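# Close every valve using two robot arms

## Task

Turn each valve until it reaches its stop, with its slot lying crosswise to its pipe, so that every valve ends up closed. Never force a valve beyond its stop, since that breaks it.

## Robot and tools

Robot: two six-joint arms, left_arm and right_arm, each with a two-finger parallel gripper and a wrist camera. Bases in the scene frame: left_arm at (-0.071, +0.682, 0) m, right_arm at (+0.057, -0.446, 0) m, both nearly unrotated about z. Scene frame: origin at table-top height midway between the arms, +z up, +x out over the table, left_arm on the +y side. The arm names do not match the image sides. A camera stand sits behind the arms.

Frames: each arm reports its hand position (m), orientation (quat_wxyz) and velocities in its own base frame, and its offsets use its own base axes. The end_effector_position is the point midway between the finger pads. Fingertips extend 8.4 mm past it. Fingers point along the gripper's +z and close along its x. The housing is 194 mm long in the closing direction and 73 mm wide, and it starts 34 mm behind that point. A camera block on a post sticks out about 14 cm toward the gripper's -y and rotates with the gripper.

The row of 18 numbers, used by execute_actions and move: positions 1-6 are left_arm dx, dy, dz, rx, ry, rz. Positions 7-9 are left gripper position, force_limit and speed. Positions 10-18 repeat the same nine for right_arm and its gripper. Every row must have all 18 numbers, each in [-1, 1], even when only one arm moves. The pose numbers are offsets, not absolute poses. They are measured from that arm's Hand target at the start of the call or action, along that arm's base axes. Rotation happens about the Hand target's position, and rx, ry, rz together form one rotation vector. Scale: 1.0 equals 0.6 m or 180 degrees. Each new call counts from the current Hand target, so sending the same offset twice moves the arm twice. Six zeros ask nothing new of an arm. The gripper numbers are absolute commands every time, so always resend the values you want. A 0 is itself a command. position: +1 is fully open (78 mm), about -0.95 means the pads touch, and -1 grips until blocked. force_limit: -1 is about 140 N per pad and +1 about 400 N. speed: -1 is 1 mm/s and +1 is 73 mm/s. A new force or speed only takes effect after a position change of 0.01 or more.

execute_actions(actions, cameras): actions is a list of actions. Each action is a table of up to 15 rows, one row per 1/30 s step. A short table holds its last row through step 15. All rows in an action count from that action's starting pose. An empty list returns images and the scene number. cameras takes names, ["all"] or [].

move(target, speed, blend, blocking, cameras): target is one row or a list of up to 15 rows. Every row's offsets count from the same starting Hand targets, not from the row before. The grippers travel in straight lines and all arrive together, within 10 s in total. speed is the path's top speed in m/s, from 0.002 to 3.2, default 0.25. Rotation is capped at twice that in rad/s. Give one number, or one per target. blend, in m, rounds corners in a list, and 0 stops at each target. With blocking=false the call returns after 0.5 s while the move goes on. Paths do not avoid obstacles. Faster moves drift more and hit harder. Keep paths away from an arm's own base.

wait(seconds 0-3600, cameras) lets time run without new commands. stop(cameras) brakes a running move; the fingers keep moving. zoom_image(camera, region) magnifies [x0, y0, x1, y1] pixels, at most 504x504, of the latest image from cam_head_left, cam_head_right, cam_left_wrist or cam_right_wrist. Each image is 672x504. read_manual(section) returns licence texts only. finished_scene(scene) ends the current scene, given by its number, and cannot be undone.

Results: each arm gets Joint positions, velocities and torques, end_effector_position and quat, velocities (omitted when still), and Hand target. Hand target is the last commanded pose after clipping, and the next offsets start from it. The gripper reading has width_mm and is_grasped. is_grasped is 1 only when something stopped the fingers short of the requested position. A move result adds a move: line: done, off_target, moving, held or fault, plus limits (paced = pose clipped, held = steps withheld). done means within 3 mm and 2 degrees, but it says nothing about contact. If a gripper rests short of its target, send the remaining distance as an offset.

Control notes: commanded orientation is clipped to within 32 degrees of the measured one at each step. Motion lags about 0.15 s behind commands. A clearance check holds back commands that bring the arms too close to each other.

Avoid: any net outside force reaching about 150 N (plus or minus 25 N), which triggers a 10 s force fault. Also avoid contact torque at the joint limits (293, 293, 133, 49.8, 49.8, 49.8 N m from shoulder pan to wrist 3), which triggers a 10 s torque fault. The arms are stiff, so even a target slightly beyond a firm contact can fault. To release a push, command the target back past the gripper. Do not let the arms collide, or close a gripper on the other arm. Do not drop objects or let anything leave the table. Do not slam fixed things. Stop turning a valve the moment it reaches its stop. Motors heat up when holding, stretching or pushing. A MOTOR HOT line appears at 70 °C, and at 85 °C the arm brakes for 30-60 s. Move smoothly and with little effort.

Each tool is called after "Emit:" by a JSON object that holds its "name" and its "arguments".

## Session

Emit:
{"name": "execute_actions", "arguments": {"actions": []}}

Scene clock: 0.00 s.
left_arm: end_effector_position=(+0.9098, -0.1260, +0.1953) width_mm=78.0 is_grasped=0 end_effector_quat_wxyz=(+0.261, +0.821, -0.390, -0.326) | right_arm: end_effector_position=(+0.9492, -0.6610, +0.3227) width_mm=78.0 is_grasped=0 end_effector_quat_wxyz=(+0.401, +0.719, +0.558, -0.108)
Joint positions: left_arm=[2.9 -0.751 1.066 -1.083 -1.923 2.368] | right_arm=[2.452 -0.855 1.332 -2.843 -1.931 -0.59]
Joint velocities: within noise
Joint torques (N m): no reading
Hand target: left_arm +0.9098, -0.1260, +0.1953; +0.261, +0.821, -0.390, -0.326 | right_arm +0.9492, -0.6610, +0.3227; +0.401, +0.719, +0.558, -0.108
Tool commands: left_gripper/position=+1.0 left_gripper/force_limit=+1.0 left_gripper/speed=+1.0 right_gripper/position=+1.0 right_gripper/force_limit=+1.0 right_gripper/speed=+1.0

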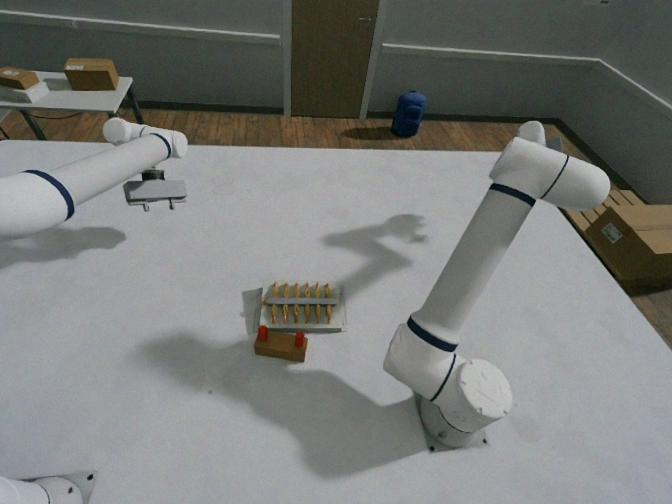

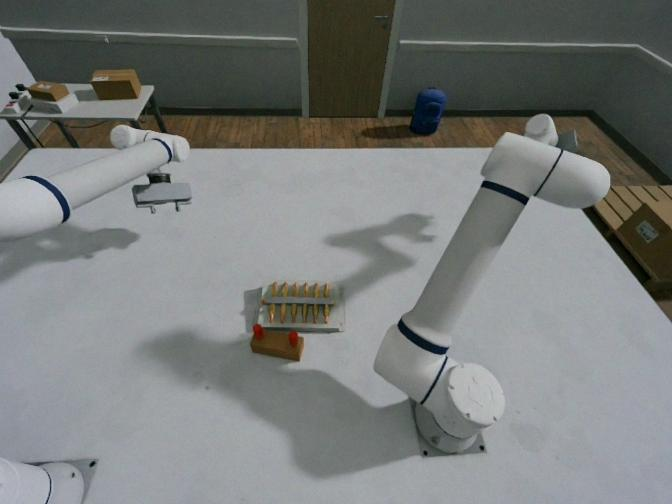

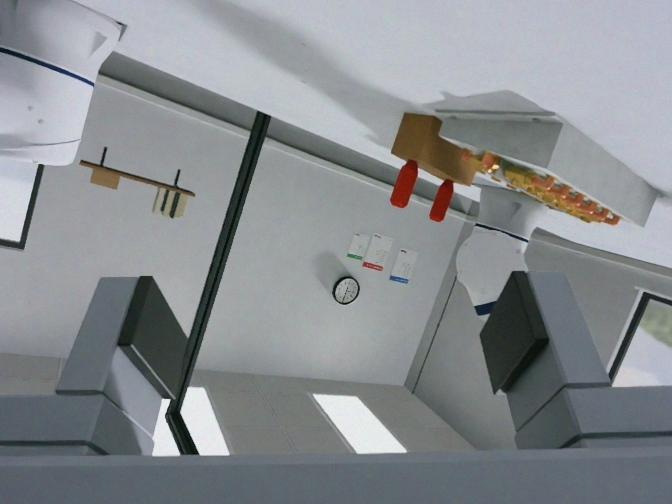

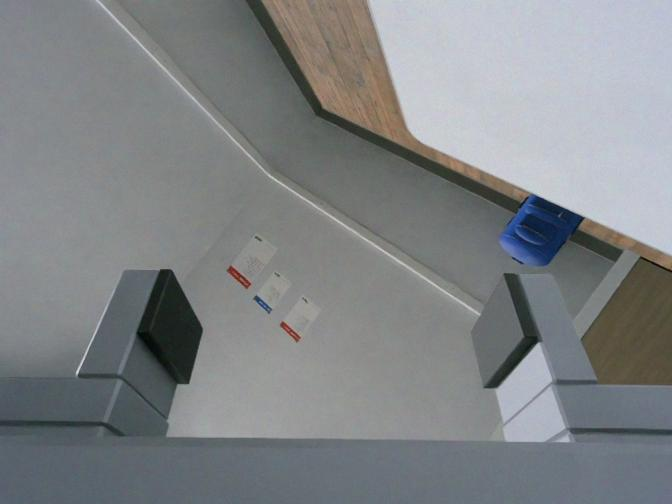

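Emit:
{"name": "zoom_image", "arguments": {"camera": "cam_head_left", "region": [230, 260, 370, 370]}}

Emit:
{"name": "zoom_image", "arguments": {"camera": "cam_left_wrist", "region": [380, 70, 672, 280]}}

Scaled by 3.600.

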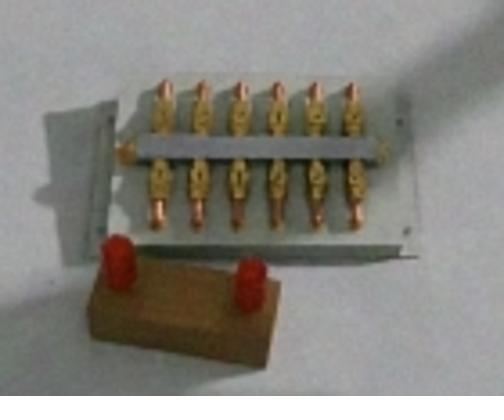

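Scaled by 1.726.

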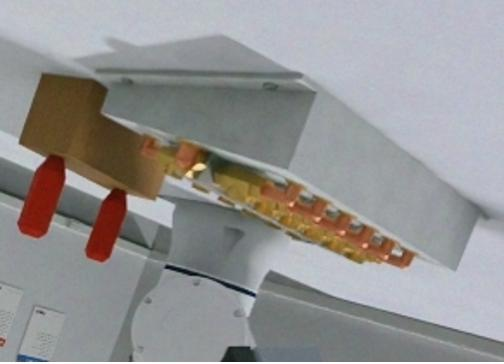

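Emit:
{"name": "move", "arguments": {"target": [[-0.2,-0.3,0.3,0.033,-0.27,-0.109,1,1,1,0,0,0,0,0,0,1,1,1],[-0.6,-0.6,0.3,0.0656,-0.545,-0.2184,1,1,1,0,0,0,0,0,0,1,1,1]], "blend": 0.05, "cameras": ["all"]}}

Scene clock: 5.67 s.
left_arm: end_effector_position=(+0.5499, -0.4859, +0.3753) width_mm=78.0 is_grasped=0 end_effector_quat_wxyz=(-0.301, +0.640, -0.640, +0.299) | right_arm: end_effector_position=(+0.9492, -0.6610, +0.3227) width_mm=78.0 is_grasped=0 end_effector_quat_wxyz=(+0.401, +0.719, +0.558, -0.108)
Joint positions: left_arm=[1.921 -1.564 2.169 -2.563 -0.763 2.088] | right_arm=[2.452 -0.855 1.332 -2.843 -1.931 -0.59]
Joint torques (N m): left_arm=[-18.67 -56.53 -38.23 -9.42 9.49 2.45] | right_arm=[2.33 -103.28 -68.51 -4.68 -0.98 -0.91]
Hand target: left_arm +0.5498, -0.4860, +0.3753; -0.301, +0.640, -0.640, +0.299 | right_arm +0.9492, -0.6610, +0.3227; +0.401, +0.719, +0.558, -0.108
Off the commanded pose: left_arm 0.000 m, 0 deg | right_arm 0.000 m, 0 deg.
move: done

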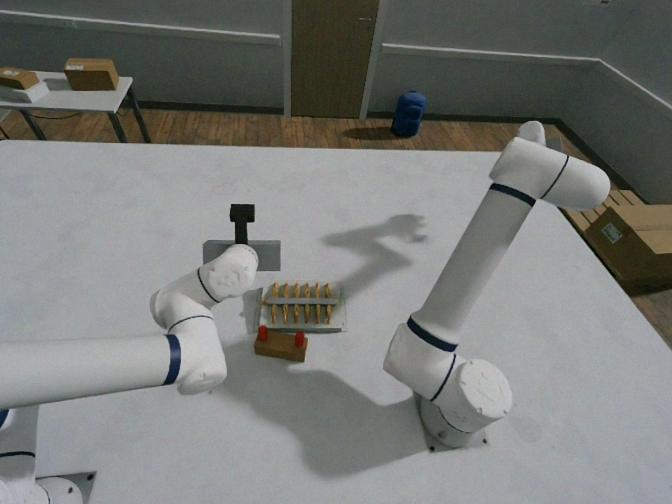

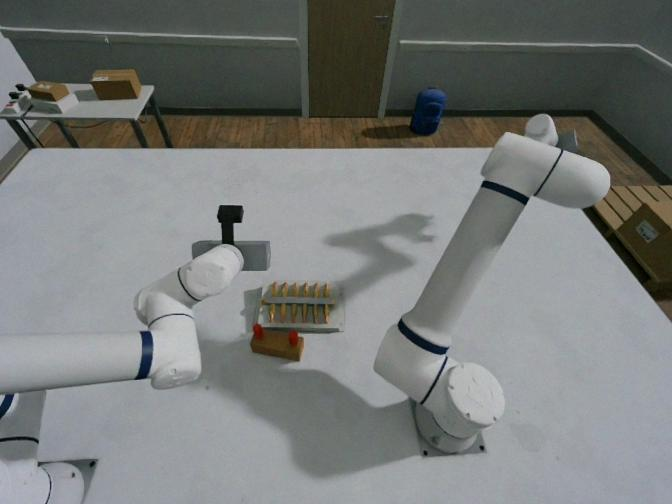

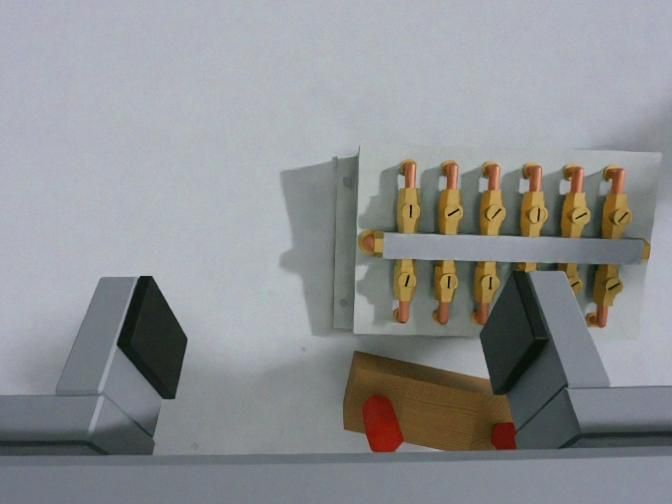

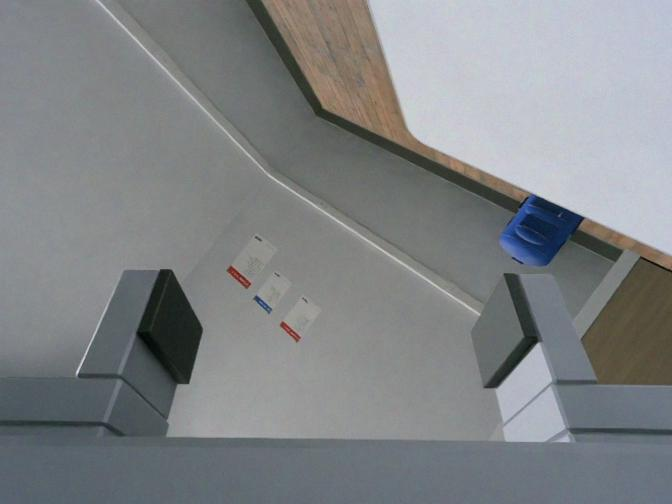

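Emit:
{"name": "move", "arguments": {"target": [0.0,-0.3,-0.12,0,0,0,1,1,1,0,0,0,0,0,0,1,1,1], "cameras": ["all"]}}

Emit:
{"name": "zoom_image", "arguments": {"camera": "cam_left_wrist", "region": [100, 50, 604, 400]}}

Scene clock: 7.27 s.
left_arm: end_effector_position=(+0.5498, -0.6658, +0.3034) width_mm=78.0 is_grasped=0 end_effector_quat_wxyz=(-0.301, +0.640, -0.640, +0.299) | right_arm: end_effector_position=(+0.9492, -0.6610, +0.3227) width_mm=78.0 is_grasped=0 end_effector_quat_wxyz=(+0.401, +0.719, +0.558, -0.108)
Joint positions: left_arm=[1.838 -1.268 1.949 -2.555 -0.734 1.974] | right_arm=[2.452 -0.855 1.332 -2.843 -1.931 -0.59]
Joint torques (N m): left_arm=[-15.62 -95.8 -46.37 -4.7 9.81 -1.73] | right_arm=[2.54 -103.94 -69.32 -4.57 -1.39 -1.05]
Hand target: left_arm +0.5498, -0.6660, +0.3033; -0.301, +0.640, -0.640, +0.299 | right_arm +0.9492, -0.6610, +0.3227; +0.401, +0.719, +0.558, -0.108
Off the commanded pose: left_arm 0.000 m, 0 deg | right_arm 0.000 m, 0 deg.
move: done

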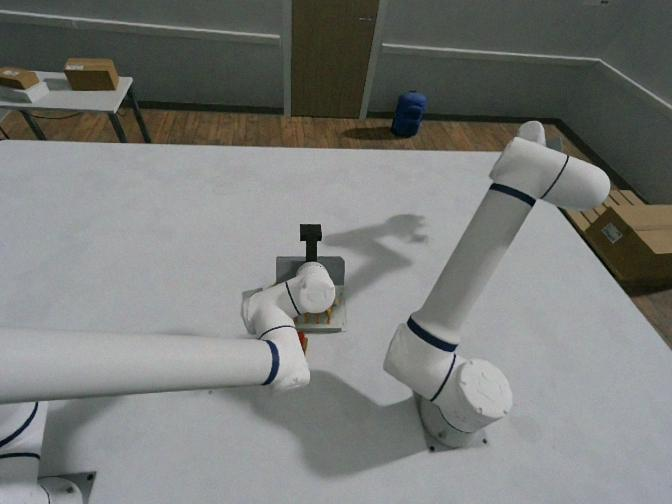

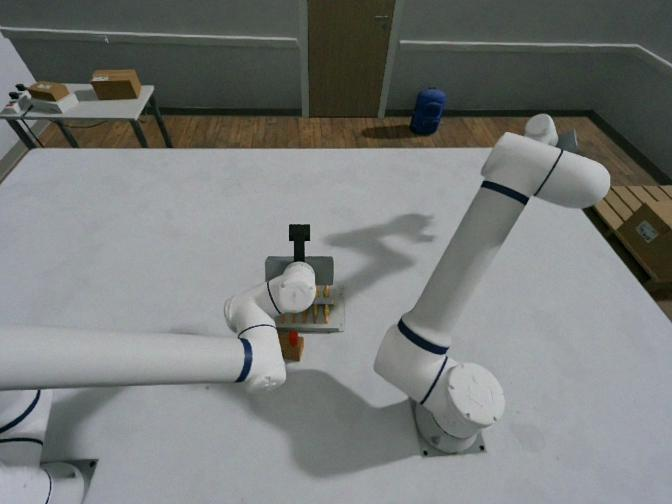

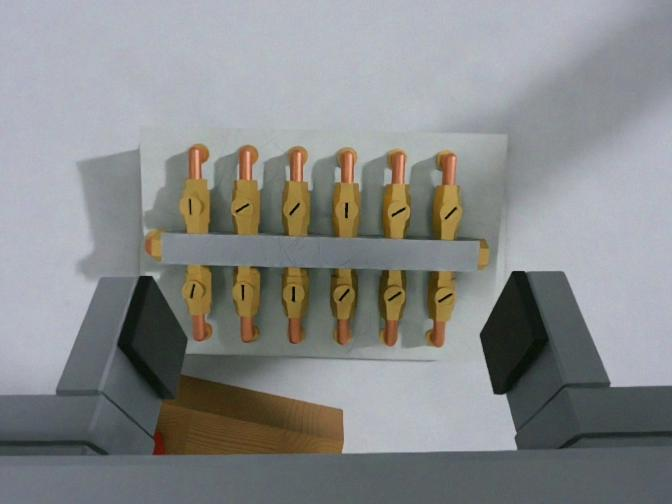

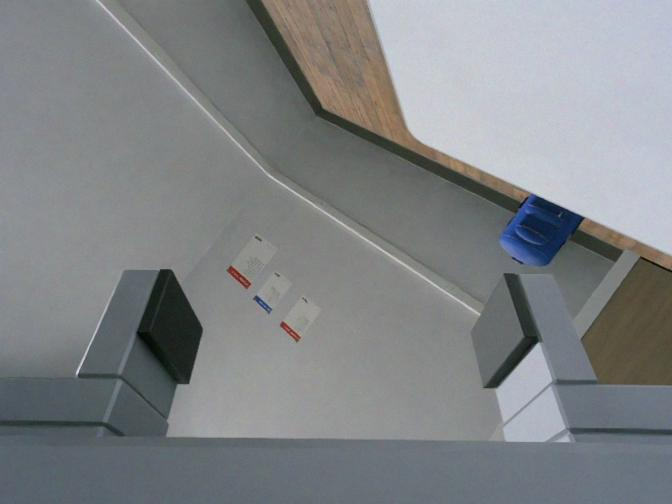

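Scaled by 1.000.

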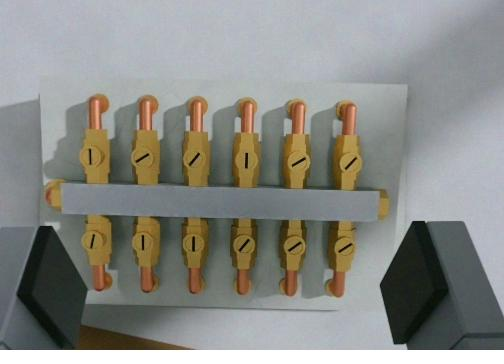

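Emit:
{"name": "zoom_image", "arguments": {"camera": "cam_left_wrist", "region": [140, 170, 320, 320]}}

Emit:
{"name": "zoom_image", "arguments": {"camera": "cam_left_wrist", "region": [310, 170, 490, 320]}}

Scaled by 2.800.

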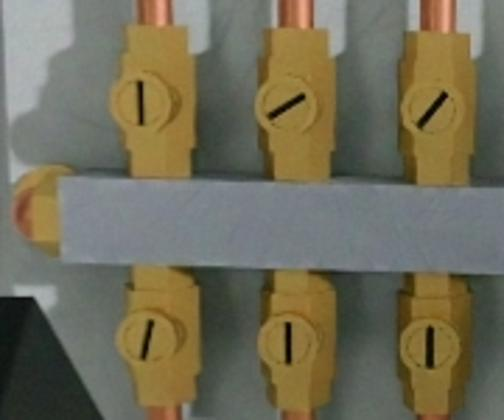

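Scaled by 2.800.

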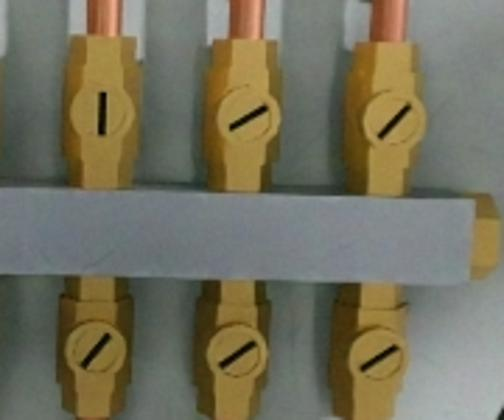

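Emit:
{"name": "move", "arguments": {"target": [-0.32,0.1,0.05,0,0,0,1,1,1,0,0,0,0,0,0,1,1,1], "cameras": ["cam_left_wrist","cam_head_left"]}}

Scene clock: 9.10 s.
left_arm: end_effector_position=(+0.3579, -0.6060, +0.3333) width_mm=78.0 is_grasped=0 end_effector_quat_wxyz=(-0.301, +0.640, -0.640, +0.299) | right_arm: end_effector_position=(+0.9492, -0.6610, +0.3227) width_mm=78.0 is_grasped=0 end_effector_quat_wxyz=(+0.401, +0.719, +0.558, -0.108)
Joint positions: left_arm=[1.566 -1.546 2.142 -2.158 -0.694 1.562] | right_arm=[2.452 -0.855 1.332 -2.843 -1.931 -0.59]
Joint torques (N m): left_arm=[-18.36 -96.32 -37.72 -3.7 1.56 -2.15] | right_arm=[2.58 -103.38 -69.27 -4.55 -1.37 -0.98]
Hand target: left_arm +0.3578, -0.6060, +0.3333; -0.301, +0.640, -0.640, +0.299 | right_arm +0.9492, -0.6610, +0.3227; +0.401, +0.719, +0.558, -0.108
Off the commanded pose: left_arm 0.000 m, 0 deg | right_arm 0.000 m, 0 deg.
move: done
Images, in order (width x height): cam_head_left 672x504, cam_left_wrist 672x504.

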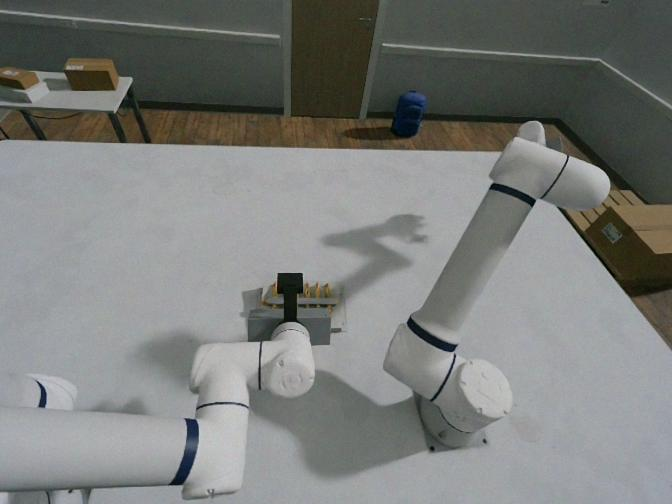

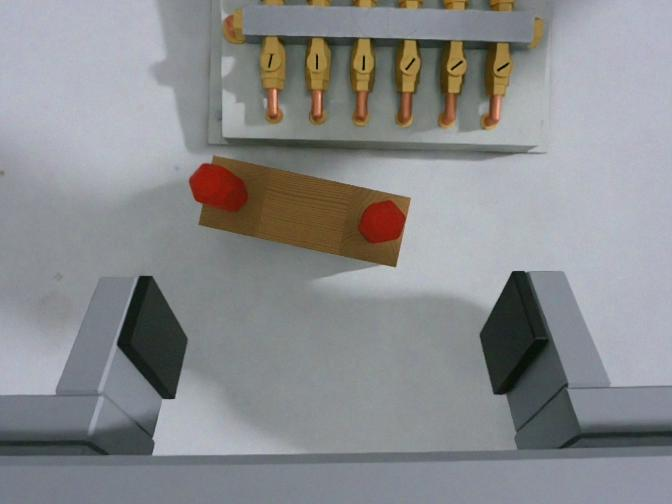

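Emit:
{"name": "move", "arguments": {"target": [0.083,0.5,-0.13,-0.219,0.217,0.465,1,1,1,0,0,0,0,0,0,1,1,1], "cameras": ["cam_left_wrist","cam_head_left"]}}

Scene clock: 13.93 s.
left_arm: end_effector_position=(+0.4076, -0.3061, +0.2553) width_mm=78.0 is_grasped=0 end_effector_quat_wxyz=(+0.000, +1.000, +0.000, +0.000) | right_arm: end_effector_position=(+0.9492, -0.6610, +0.3227) width_mm=78.0 is_grasped=0 end_effector_quat_wxyz=(+0.401, +0.719, +0.558, -0.108)
Joint positions: left_arm=[2.142 -1.776 2.332 -2.127 -1.57 0.57] | right_arm=[2.452 -0.855 1.332 -2.843 -1.931 -0.59]
Joint torques (N m): left_arm=[18.03 -67.79 -38.23 -8.14 -5.32 -1.52] | right_arm=[0.72 -101.4 -69.45 -4.49 -1.57 -0.93]
Hand target: left_arm +0.4076, -0.3060, +0.2553; +0.000, +1.000, +0.000, +0.000 | right_arm +0.9492, -0.6610, +0.3227; +0.401, +0.719, +0.558, -0.108
Off the commanded pose: left_arm 0.000 m, 0 deg | right_arm 0.000 m, 0 deg.
move: done
Images, in order (width x height): cam_head_left 672x504, cam_left_wrist 672x504.

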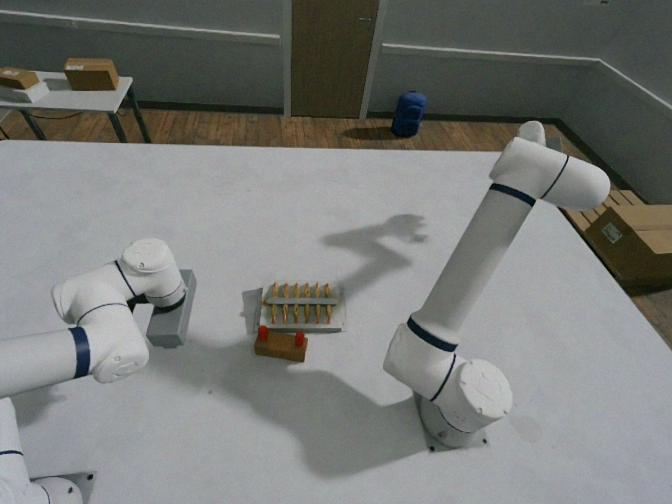

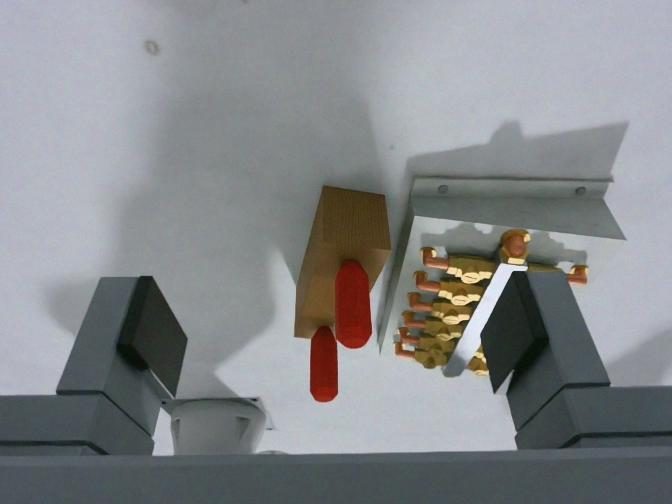

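Emit:
{"name": "move", "arguments": {"target": [-0.03,-0.457,0.008,0.219,-0.217,-0.465,1,1,1,0,0,0,0,0,0,1,1,1], "cameras": ["cam_left_wrist"]}}

Emit:
{"name": "zoom_image", "arguments": {"camera": "cam_left_wrist", "region": [180, 130, 480, 330]}}

Scene clock: 18.60 s.
left_arm: end_effector_position=(+0.3896, -0.5801, +0.2601) width_mm=78.0 is_grasped=0 end_effector_quat_wxyz=(-0.301, +0.640, -0.640, +0.299) | right_arm: end_effector_position=(+0.9492, -0.6610, +0.3227) width_mm=78.0 is_grasped=0 end_effector_quat_wxyz=(+0.401, +0.719, +0.558, -0.108)
Joint positions: left_arm=[1.62 -1.467 2.24 -2.398 -0.695 1.645] | right_arm=[2.452 -0.855 1.332 -2.843 -1.931 -0.59]
Joint torques (N m): left_arm=[-14.74 -62.6 -32.72 -8.7 10.07 2.42] | right_arm=[2.38 -102.48 -69.85 -4.57 -1.25 -0.92]
Hand target: left_arm +0.3896, -0.5802, +0.2601; -0.301, +0.640, -0.640, +0.299 | right_arm +0.9492, -0.6610, +0.3227; +0.401, +0.719, +0.558, -0.108
Off the commanded pose: left_arm 0.000 m, 0 deg | right_arm 0.000 m, 0 deg.
move: done

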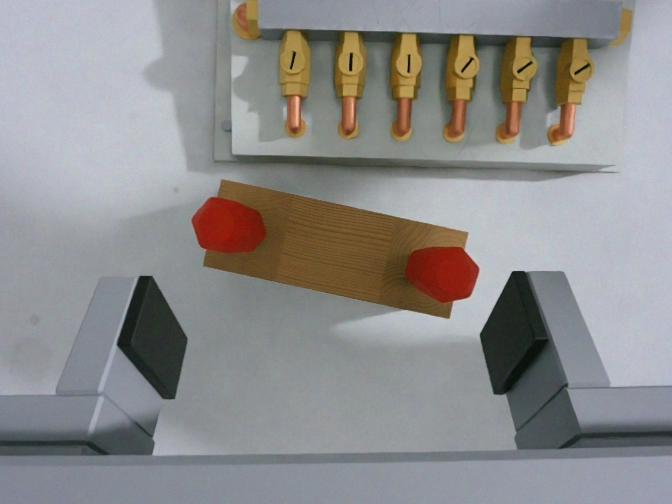

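Scaled by 1.680.

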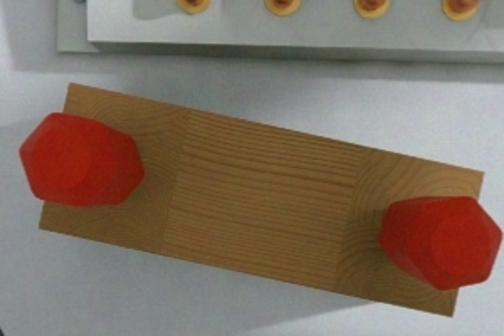

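Emit:
{"name": "zoom_image", "arguments": {"camera": "cam_left_wrist", "region": [180, 180, 280, 270]}}

Emit:
{"name": "zoom_image", "arguments": {"camera": "cam_left_wrist", "region": [390, 230, 490, 320]}}

Scaled by 5.040.

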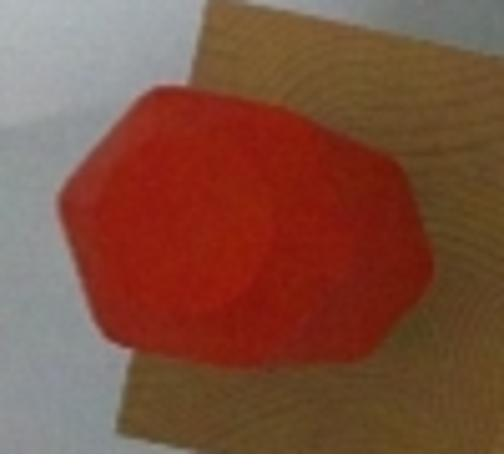

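Scaled by 5.040.

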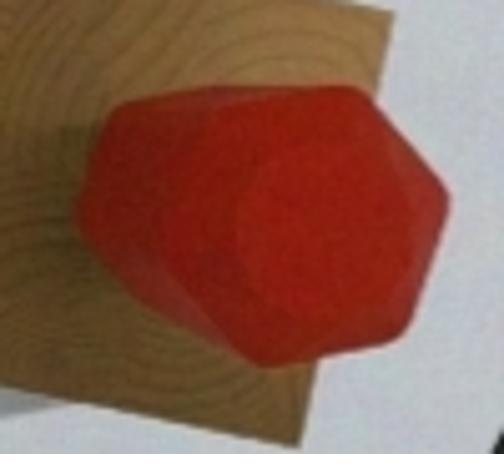

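Emit:
{"name": "move", "arguments": {"target": [0.0123,-0.1032,-0.0667,-0.0958,0.2677,0.2024,1,1,1,0,0,0,0,0,0,1,1,1], "cameras": ["cam_left_wrist","cam_head_left"]}}

Scene clock: 22.33 s.
left_arm: end_effector_position=(+0.3970, -0.6421, +0.2201) width_mm=78.0 is_grasped=0 end_effector_quat_wxyz=(+0.000, +0.903, -0.431, +0.000) | right_arm: end_effector_position=(+0.9492, -0.6610, +0.3227) width_mm=78.0 is_grasped=0 end_effector_quat_wxyz=(+0.401, +0.719, +0.558, -0.108)
Joint positions: left_arm=[1.887 -1.324 1.942 -2.189 -1.571 1.207] | right_arm=[2.452 -0.855 1.332 -2.843 -1.931 -0.59]
Joint torques (N m): left_arm=[13.46 -91.67 -48.39 -8.28 -4.91 -2.24] | right_arm=[2.4 -103.6 -69.54 -4.58 -1.37 -0.77]
Hand target: left_arm +0.3970, -0.6421, +0.2201; +0.000, +0.903, -0.431, +0.000 | right_arm +0.9492, -0.6610, +0.3227; +0.401, +0.719, +0.558, -0.108
Off the commanded pose: left_arm 0.000 m, 0 deg | right_arm 0.000 m, 0 deg.
move: done
Images, in order (width x height): cam_head_left 672x504, cam_left_wrist 672x504.

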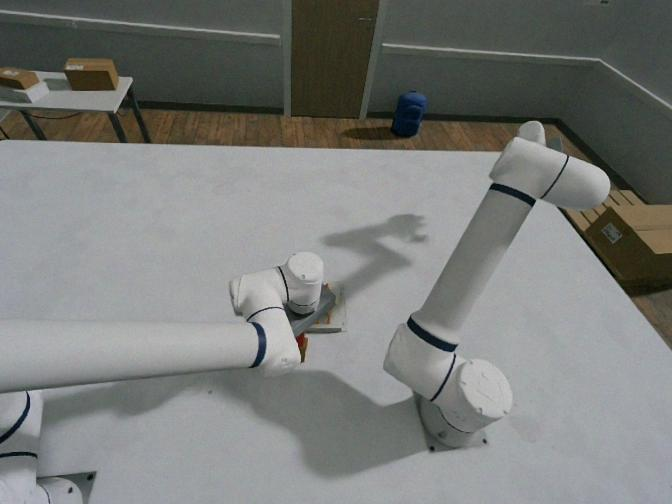

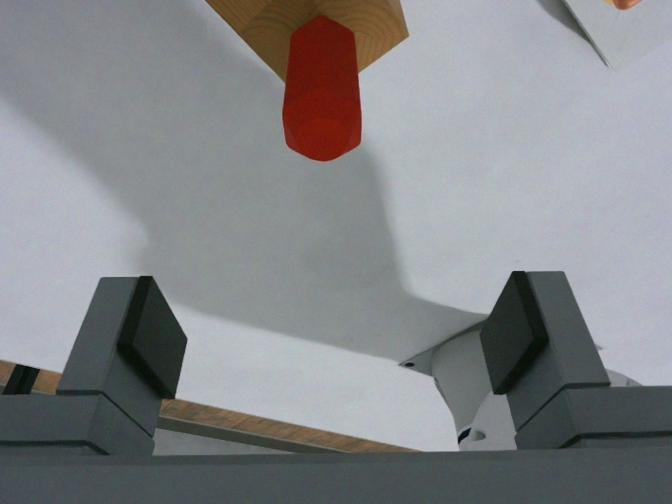

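Emit:
{"name": "move", "arguments": {"target": [[-0.005,0.006,-0.1,0,0,0,1,-1,1,0,0,0,0,0,0,1,1,1],[-0.005,0.006,-0.177,0,0,0,1,-1,1,0,0,0,0,0,0,1,1,1]], "speed": [0.2,0.08], "cameras": ["cam_left_wrist"]}}

Emit:
{"name": "move", "arguments": {"target": [0,0,0,0,0,0,-1,-1,-0.6,0,0,0,0,0,0,1,1,1], "cameras": ["cam_left_wrist"]}}

Scene clock: 31.07 s.
left_arm: end_effector_position=(+0.3940, -0.6385, +0.1141) width_mm=78.0 is_grasped=0 end_effector_quat_wxyz=(+0.000, +0.903, -0.431, +0.000) | right_arm: end_effector_position=(+0.9492, -0.6610, +0.3227) width_mm=78.0 is_grasped=0 end_effector_quat_wxyz=(+0.401, +0.719, +0.558, -0.108)
Joint positions: left_arm=[1.885 -1.207 2.021 -2.385 -1.571 1.204] | right_arm=[2.452 -0.855 1.332 -2.843 -1.931 -0.59]
Joint torques (N m): left_arm=[-5.92 -95.53 -31.56 -8.09 3.42 -1.14] | right_arm=[2.19 -104.17 -69.95 -4.62 -1.74 -1.11]
Hand target: left_arm +0.3940, -0.6385, +0.1139; +0.000, +0.903, -0.431, +0.000 | right_arm +0.9492, -0.6610, +0.3227; +0.401, +0.719, +0.558, -0.108
Off the commanded pose: left_arm 0.000 m, 0 deg | right_arm 0.000 m, 0 deg.
move: done

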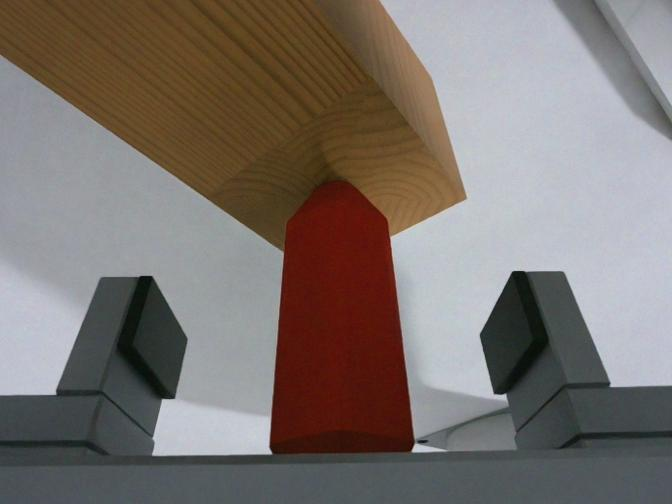

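Scene clock: 34.73 s.
left_arm: end_effector_position=(+0.3940, -0.6385, +0.1139) width_mm=26.0 is_grasped=1 end_effector_quat_wxyz=(+0.000, +0.903, -0.431, +0.000) | right_arm: end_effector_position=(+0.9492, -0.6610, +0.3227) width_mm=78.0 is_grasped=0 end_effector_quat_wxyz=(+0.401, +0.719, +0.558, -0.108)
Joint positions: left_arm=[1.885 -1.206 2.021 -2.385 -1.571 1.204] | right_arm=[2.452 -0.855 1.332 -2.843 -1.931 -0.59]
Joint torques (N m): left_arm=[7.41 -98.31 -32.14 -6.84 3.65 1.91] | right_arm=[0.75 -102.59 -70.63 -4.56 -1.28 -0.93]
Hand target: left_arm +0.3940, -0.6385, +0.1139; +0.000, +0.903, -0.431, +0.000 | right_arm +0.9492, -0.6610, +0.3227; +0.401, +0.719, +0.558, -0.108
Off the commanded pose: left_arm 0.000 m, 0 deg | right_arm 0.000 m, 0 deg.
move: done

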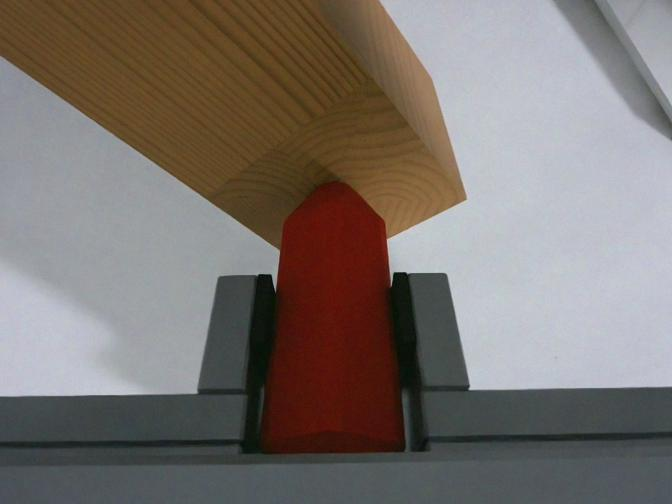

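Emit:
{"name": "move", "arguments": {"target": [0,0,0.28,0,0,0,-1,-1,-0.6,0,0,0,0,0,0,1,1,1], "speed": 0.08, "cameras": ["cam_left_wrist","cam_head_left"]}}

Scene clock: 37.37 s.
left_arm: end_effector_position=(+0.3940, -0.6385, +0.2817) width_mm=26.0 is_grasped=1 end_effector_quat_wxyz=(+0.000, +0.903, -0.431, +0.000) | right_arm: end_effector_position=(+0.9492, -0.6610, +0.3227) width_mm=78.0 is_grasped=0 end_effector_quat_wxyz=(+0.401, +0.719, +0.558, -0.108)
Joint positions: left_arm=[1.885 -1.388 1.895 -2.078 -1.571 1.204] | right_arm=[2.452 -0.855 1.332 -2.843 -1.931 -0.59]
Joint torques (N m): left_arm=[-4.13 -126.55 -50.15 -3.85 3.14 0.73] | right_arm=[1.99 -102.68 -70.31 -4.48 -1.38 -0.9]
Hand target: left_arm +0.3940, -0.6385, +0.2819; +0.000, +0.903, -0.431, +0.000 | right_arm +0.9492, -0.6610, +0.3227; +0.401, +0.719, +0.558, -0.108
Off the commanded pose: left_arm 0.000 m, 0 deg | right_arm 0.000 m, 0 deg.
move: done
Images, in order (width x height): cam_head_left 672x504, cam_left_wrist 672x504.

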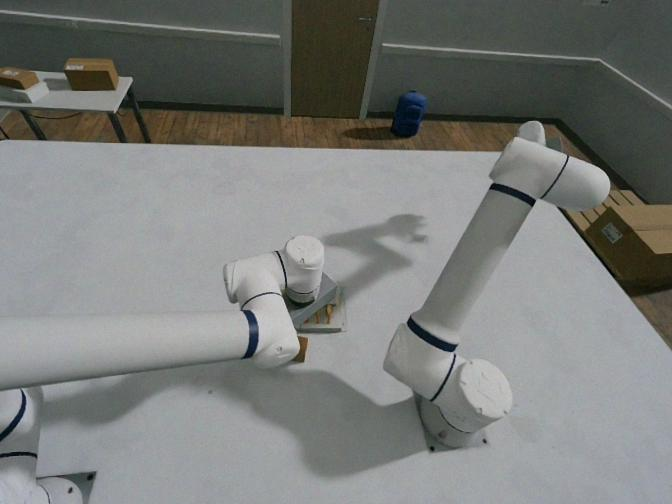

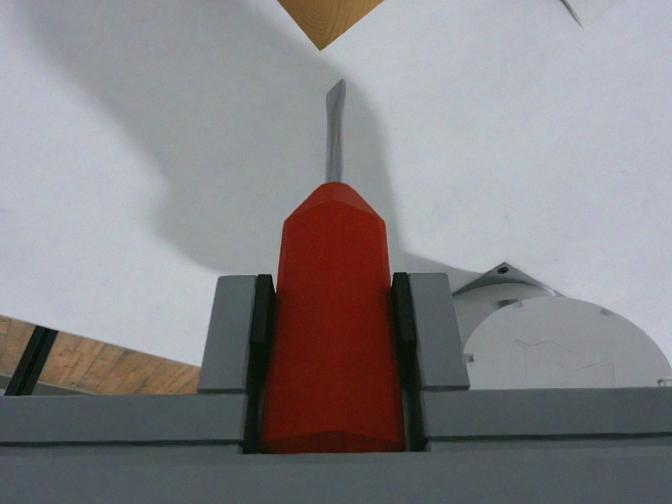

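Emit:
{"name": "zoom_image", "arguments": {"camera": "cam_left_wrist", "region": [300, 70, 370, 190]}}

Scaled by 4.200.

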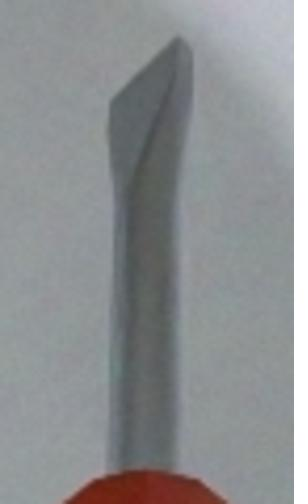

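Emit:
{"name": "move", "arguments": {"target": [0.25,0.09,-0.085,0.0958,-0.2677,-0.2024,-1,-1,-0.6,0,0,0,0,0,0,1,1,1], "cameras": ["cam_left_wrist"]}}

Emit:
{"name": "zoom_image", "arguments": {"camera": "cam_left_wrist", "region": [100, 50, 604, 400]}}

Scene clock: 41.50 s.
left_arm: end_effector_position=(+0.5440, -0.5845, +0.2309) width_mm=26.0 is_grasped=1 end_effector_quat_wxyz=(-0.301, +0.640, -0.640, +0.299) | right_arm: end_effector_position=(+0.9492, -0.6610, +0.3227) width_mm=78.0 is_grasped=0 end_effector_quat_wxyz=(+0.401, +0.719, +0.558, -0.108)
Joint positions: left_arm=[1.862 -1.27 2.136 -2.765 -0.742 2.007] | right_arm=[2.452 -0.855 1.332 -2.843 -1.931 -0.59]
Joint torques (N m): left_arm=[14.54 -88.08 -30.24 -9.49 9.87 2.07] | right_arm=[2.98 -104.46 -70.88 -4.3 -1.71 -0.83]
Hand target: left_arm +0.5440, -0.5845, +0.2309; -0.301, +0.640, -0.640, +0.299 | right_arm +0.9492, -0.6610, +0.3227; +0.401, +0.719, +0.558, -0.108
Off the commanded pose: left_arm 0.000 m, 0 deg | right_arm 0.000 m, 0 deg.
move: done

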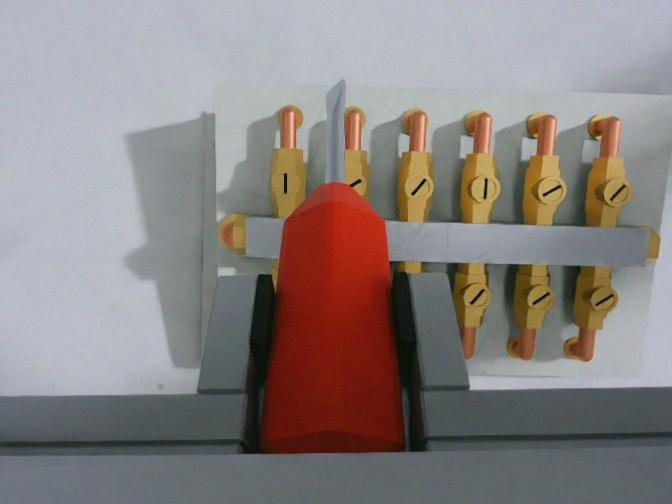

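Scaled by 1.000.

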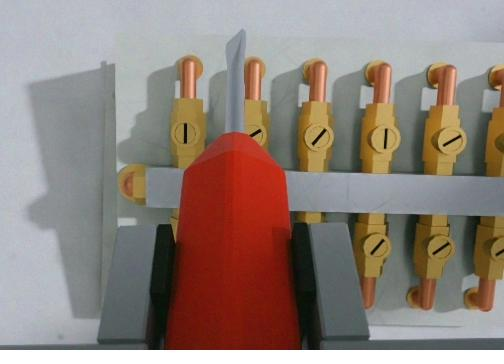

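Emit:
{"name": "zoom_image", "arguments": {"camera": "cam_left_wrist", "region": [440, 150, 640, 330]}}

Emit:
{"name": "move", "arguments": {"target": [0.0,-0.25,0,0,0,0,-1,-1,-0.6,0,0,0,0,0,0,1,1,1], "cameras": ["cam_left_wrist"]}}

Emit:
{"name": "zoom_image", "arguments": {"camera": "cam_left_wrist", "region": [160, 150, 360, 330]}}

Emit:
{"name": "zoom_image", "arguments": {"camera": "cam_left_wrist", "region": [20, 150, 220, 330]}}

Scaled by 2.520.

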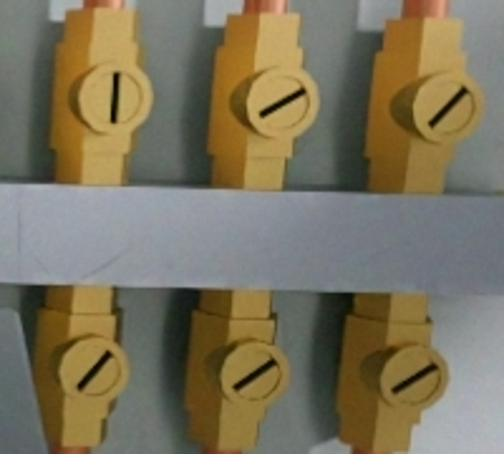

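Scene clock: 43.00 s.
left_arm: end_effector_position=(+0.5440, -0.7343, +0.2309) width_mm=26.0 is_grasped=1 end_effector_quat_wxyz=(-0.301, +0.640, -0.640, +0.299) | right_arm: end_effector_position=(+0.9492, -0.6610, +0.3227) width_mm=78.0 is_grasped=0 end_effector_quat_wxyz=(+0.401, +0.719, +0.558, -0.108)
Joint positions: left_arm=[1.808 -1.114 1.873 -2.602 -0.726 1.931] | right_arm=[2.452 -0.855 1.332 -2.843 -1.931 -0.59]
Joint torques (N m): left_arm=[-14.05 -115.04 -44.7 -5.05 9.94 -1.61] | right_arm=[2.26 -101.52 -71.15 -4.42 -1.77 -0.97]
Hand target: left_arm +0.5440, -0.7345, +0.2309; -0.301, +0.640, -0.640, +0.299 | right_arm +0.9492, -0.6610, +0.3227; +0.401, +0.719, +0.558, -0.108
Off the commanded pose: left_arm 0.000 m, 0 deg | right_arm 0.000 m, 0 deg.
move: done

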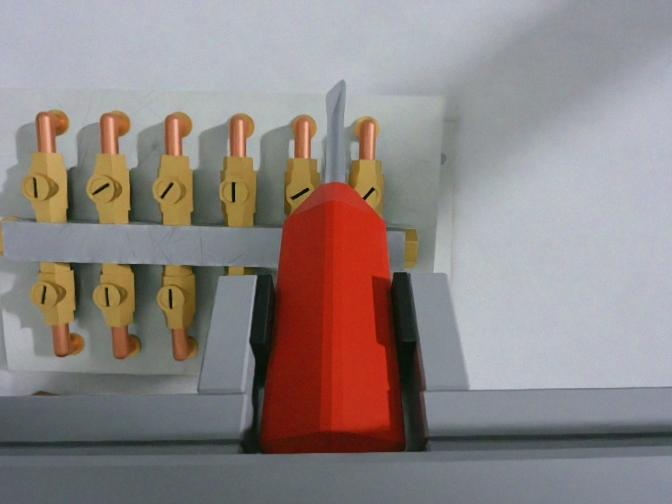

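Scaled by 2.520.

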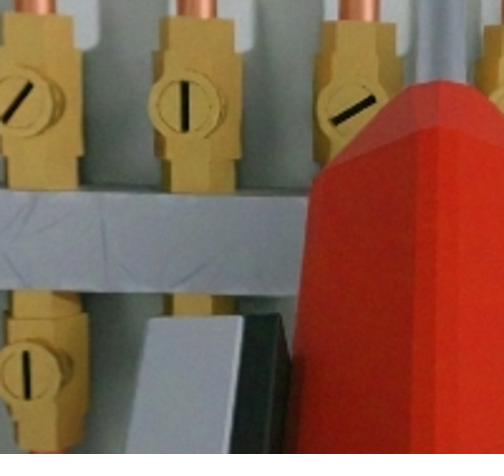

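Scaled by 2.520.

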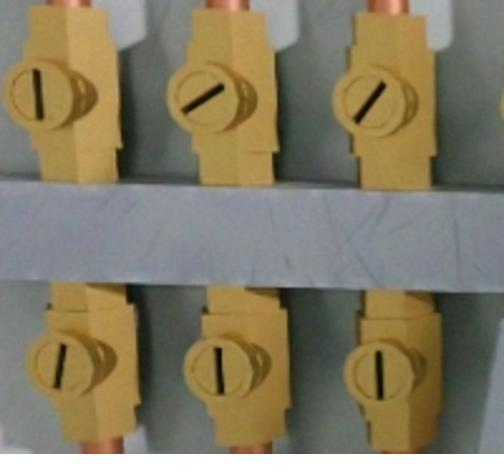

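Emit:
{"name": "move", "arguments": {"target": [[0.035,0.5,0.12,-0.289,0.288,0.289,-1,-1,-0.6,0,0,0,0,0,0,1,1,1],[0.035,0.62,-0.08,-0.3854,0.384,0.3855,-1,-1,-0.6,0,0,0,0,0,0,1,1,1]], "blend": 0.03, "cameras": ["cam_left_wrist","cam_head_left"]}}

Scene clock: 48.57 s.
left_arm: end_effector_position=(+0.5650, -0.3625, +0.1830) width_mm=26.0 is_grasped=1 end_effector_quat_wxyz=(+0.339, +0.941, +0.000, +0.000) | right_arm: end_effector_position=(+0.9492, -0.6610, +0.3227) width_mm=78.0 is_grasped=0 end_effector_quat_wxyz=(+0.401, +0.719, +0.558, -0.108)
Joint positions: left_arm=[2.486 -1.317 2.3 -3.021 -2.102 0.786] | right_arm=[2.452 -0.855 1.332 -2.843 -1.931 -0.59]
Joint torques (N m): left_arm=[16.18 -74.32 -26.55 -9.65 -7.82 -1.74] | right_arm=[1.58 -102.55 -70.86 -4.38 -1.46 -0.83]
Hand target: left_arm +0.5650, -0.3625, +0.1829; +0.339, +0.941, +0.000, +0.000 | right_arm +0.9492, -0.6610, +0.3227; +0.401, +0.719, +0.558, -0.108
Off the commanded pose: left_arm 0.000 m, 0 deg | right_arm 0.000 m, 0 deg.
move: done
Images, in order (width x height): cam_head_left 672x504, cam_left_wrist 672x504.

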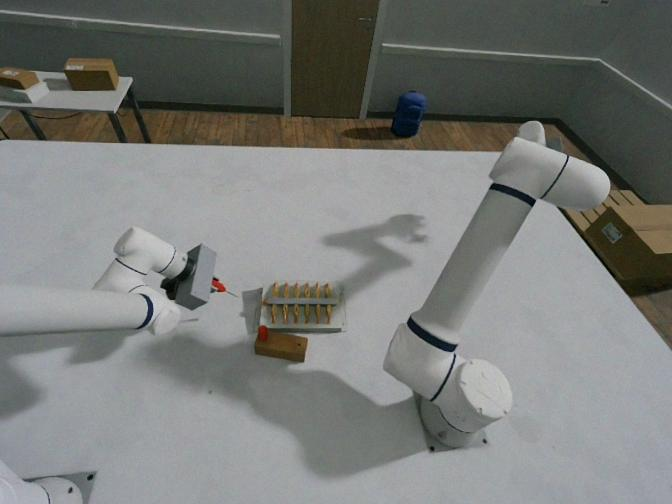

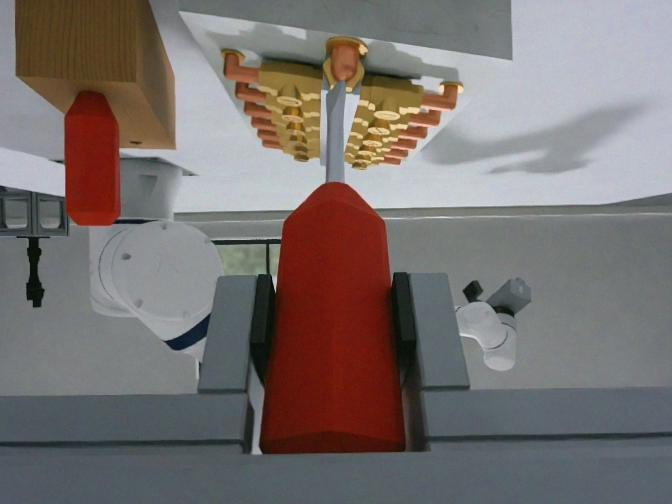

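Emit:
{"name": "zoom_image", "arguments": {"camera": "cam_left_wrist", "region": [210, 20, 480, 180]}}

Scaled by 1.867.

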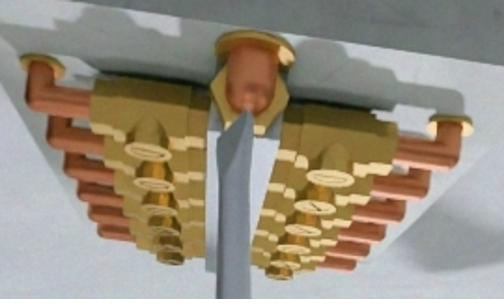

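Emit:
{"name": "zoom_image", "arguments": {"camera": "cam_left_wrist", "region": [170, 0, 290, 100]}}

Emit:
{"name": "zoom_image", "arguments": {"camera": "cam_left_wrist", "region": [400, 10, 520, 110]}}

Emit:
{"name": "zoom_image", "arguments": {"camera": "cam_left_wrist", "region": [270, 80, 400, 180]}}

Scaled by 4.200.

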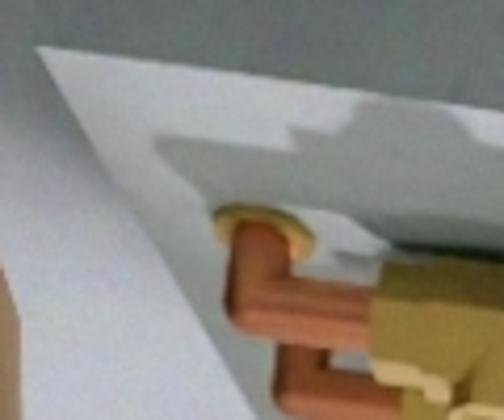

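Scaled by 4.200.

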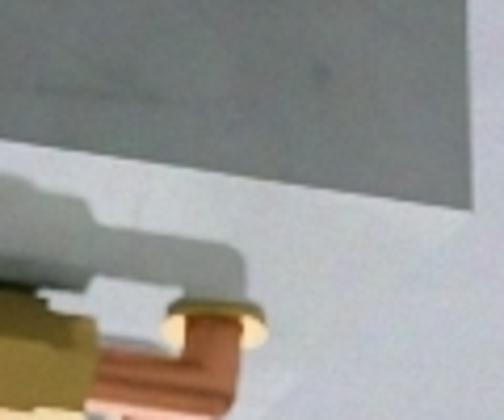

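Scaled by 3.877.

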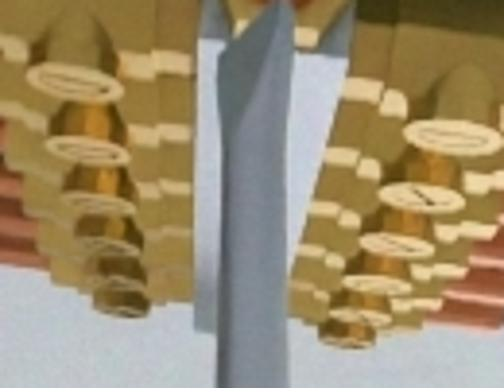

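Emit:
{"name": "move", "arguments": {"target": [[0.0,-0.05,0.15,0.1,-0.06,-0.1,-1,-1,-0.6,0,0,0,0,0,0,1,1,1],[0.025,-0.3208,0.065,0.2283,-0.1263,-0.2058,-1,-1,-0.6,0,0,0,0,0,0,1,1,1]], "blend": 0.03, "cameras": ["cam_left_wrist","cam_head_left"]}}

Scene clock: 52.70 s.
left_arm: end_effector_position=(+0.5800, -0.5548, +0.2220) width_mm=26.0 is_grasped=1 end_effector_quat_wxyz=(-0.028, +0.932, -0.355, +0.073) | right_arm: end_effector_position=(+0.9492, -0.6610, +0.3227) width_mm=78.0 is_grasped=0 end_effector_quat_wxyz=(+0.401, +0.719, +0.558, -0.108)
Joint positions: left_arm=[2.114 -1.282 1.908 -2.279 -1.437 1.276] | right_arm=[2.452 -0.855 1.332 -2.843 -1.931 -0.59]
Joint torques (N m): left_arm=[-15.01 -98.65 -49 -4.42 6.1 2.63] | right_arm=[2.07 -103.91 -71.38 -4.36 -1.74 -0.72]
Hand target: left_arm +0.5800, -0.5550, +0.2219; -0.028, +0.932, -0.355, +0.073 | right_arm +0.9492, -0.6610, +0.3227; +0.401, +0.719, +0.558, -0.108
Off the commanded pose: left_arm 0.000 m, 0 deg | right_arm 0.000 m, 0 deg.
move: done
Images, in order (width x height): cam_head_left 672x504, cam_left_wrist 672x504.

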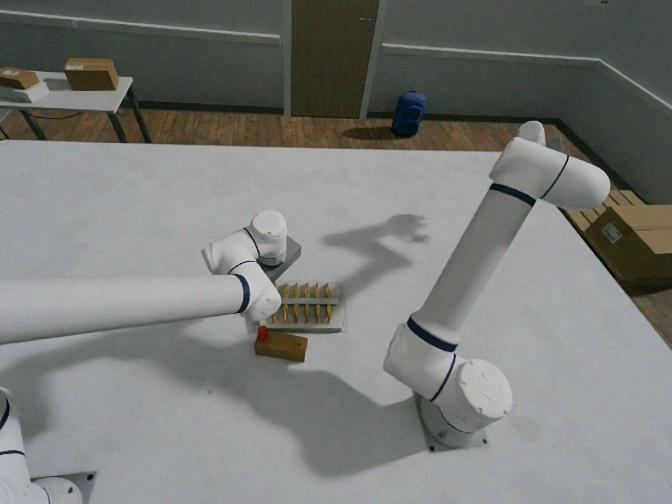

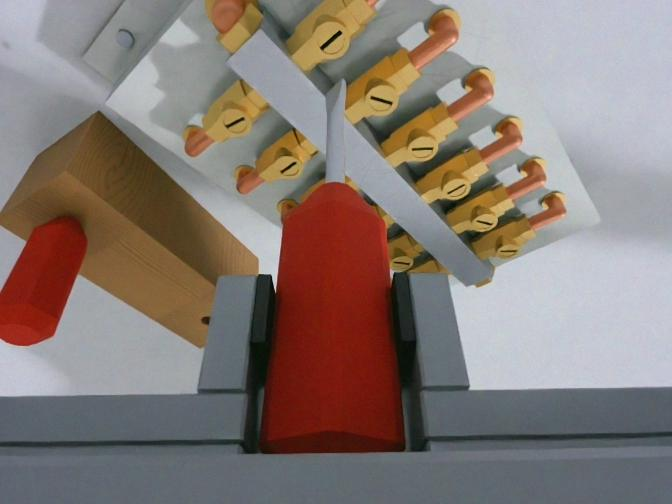

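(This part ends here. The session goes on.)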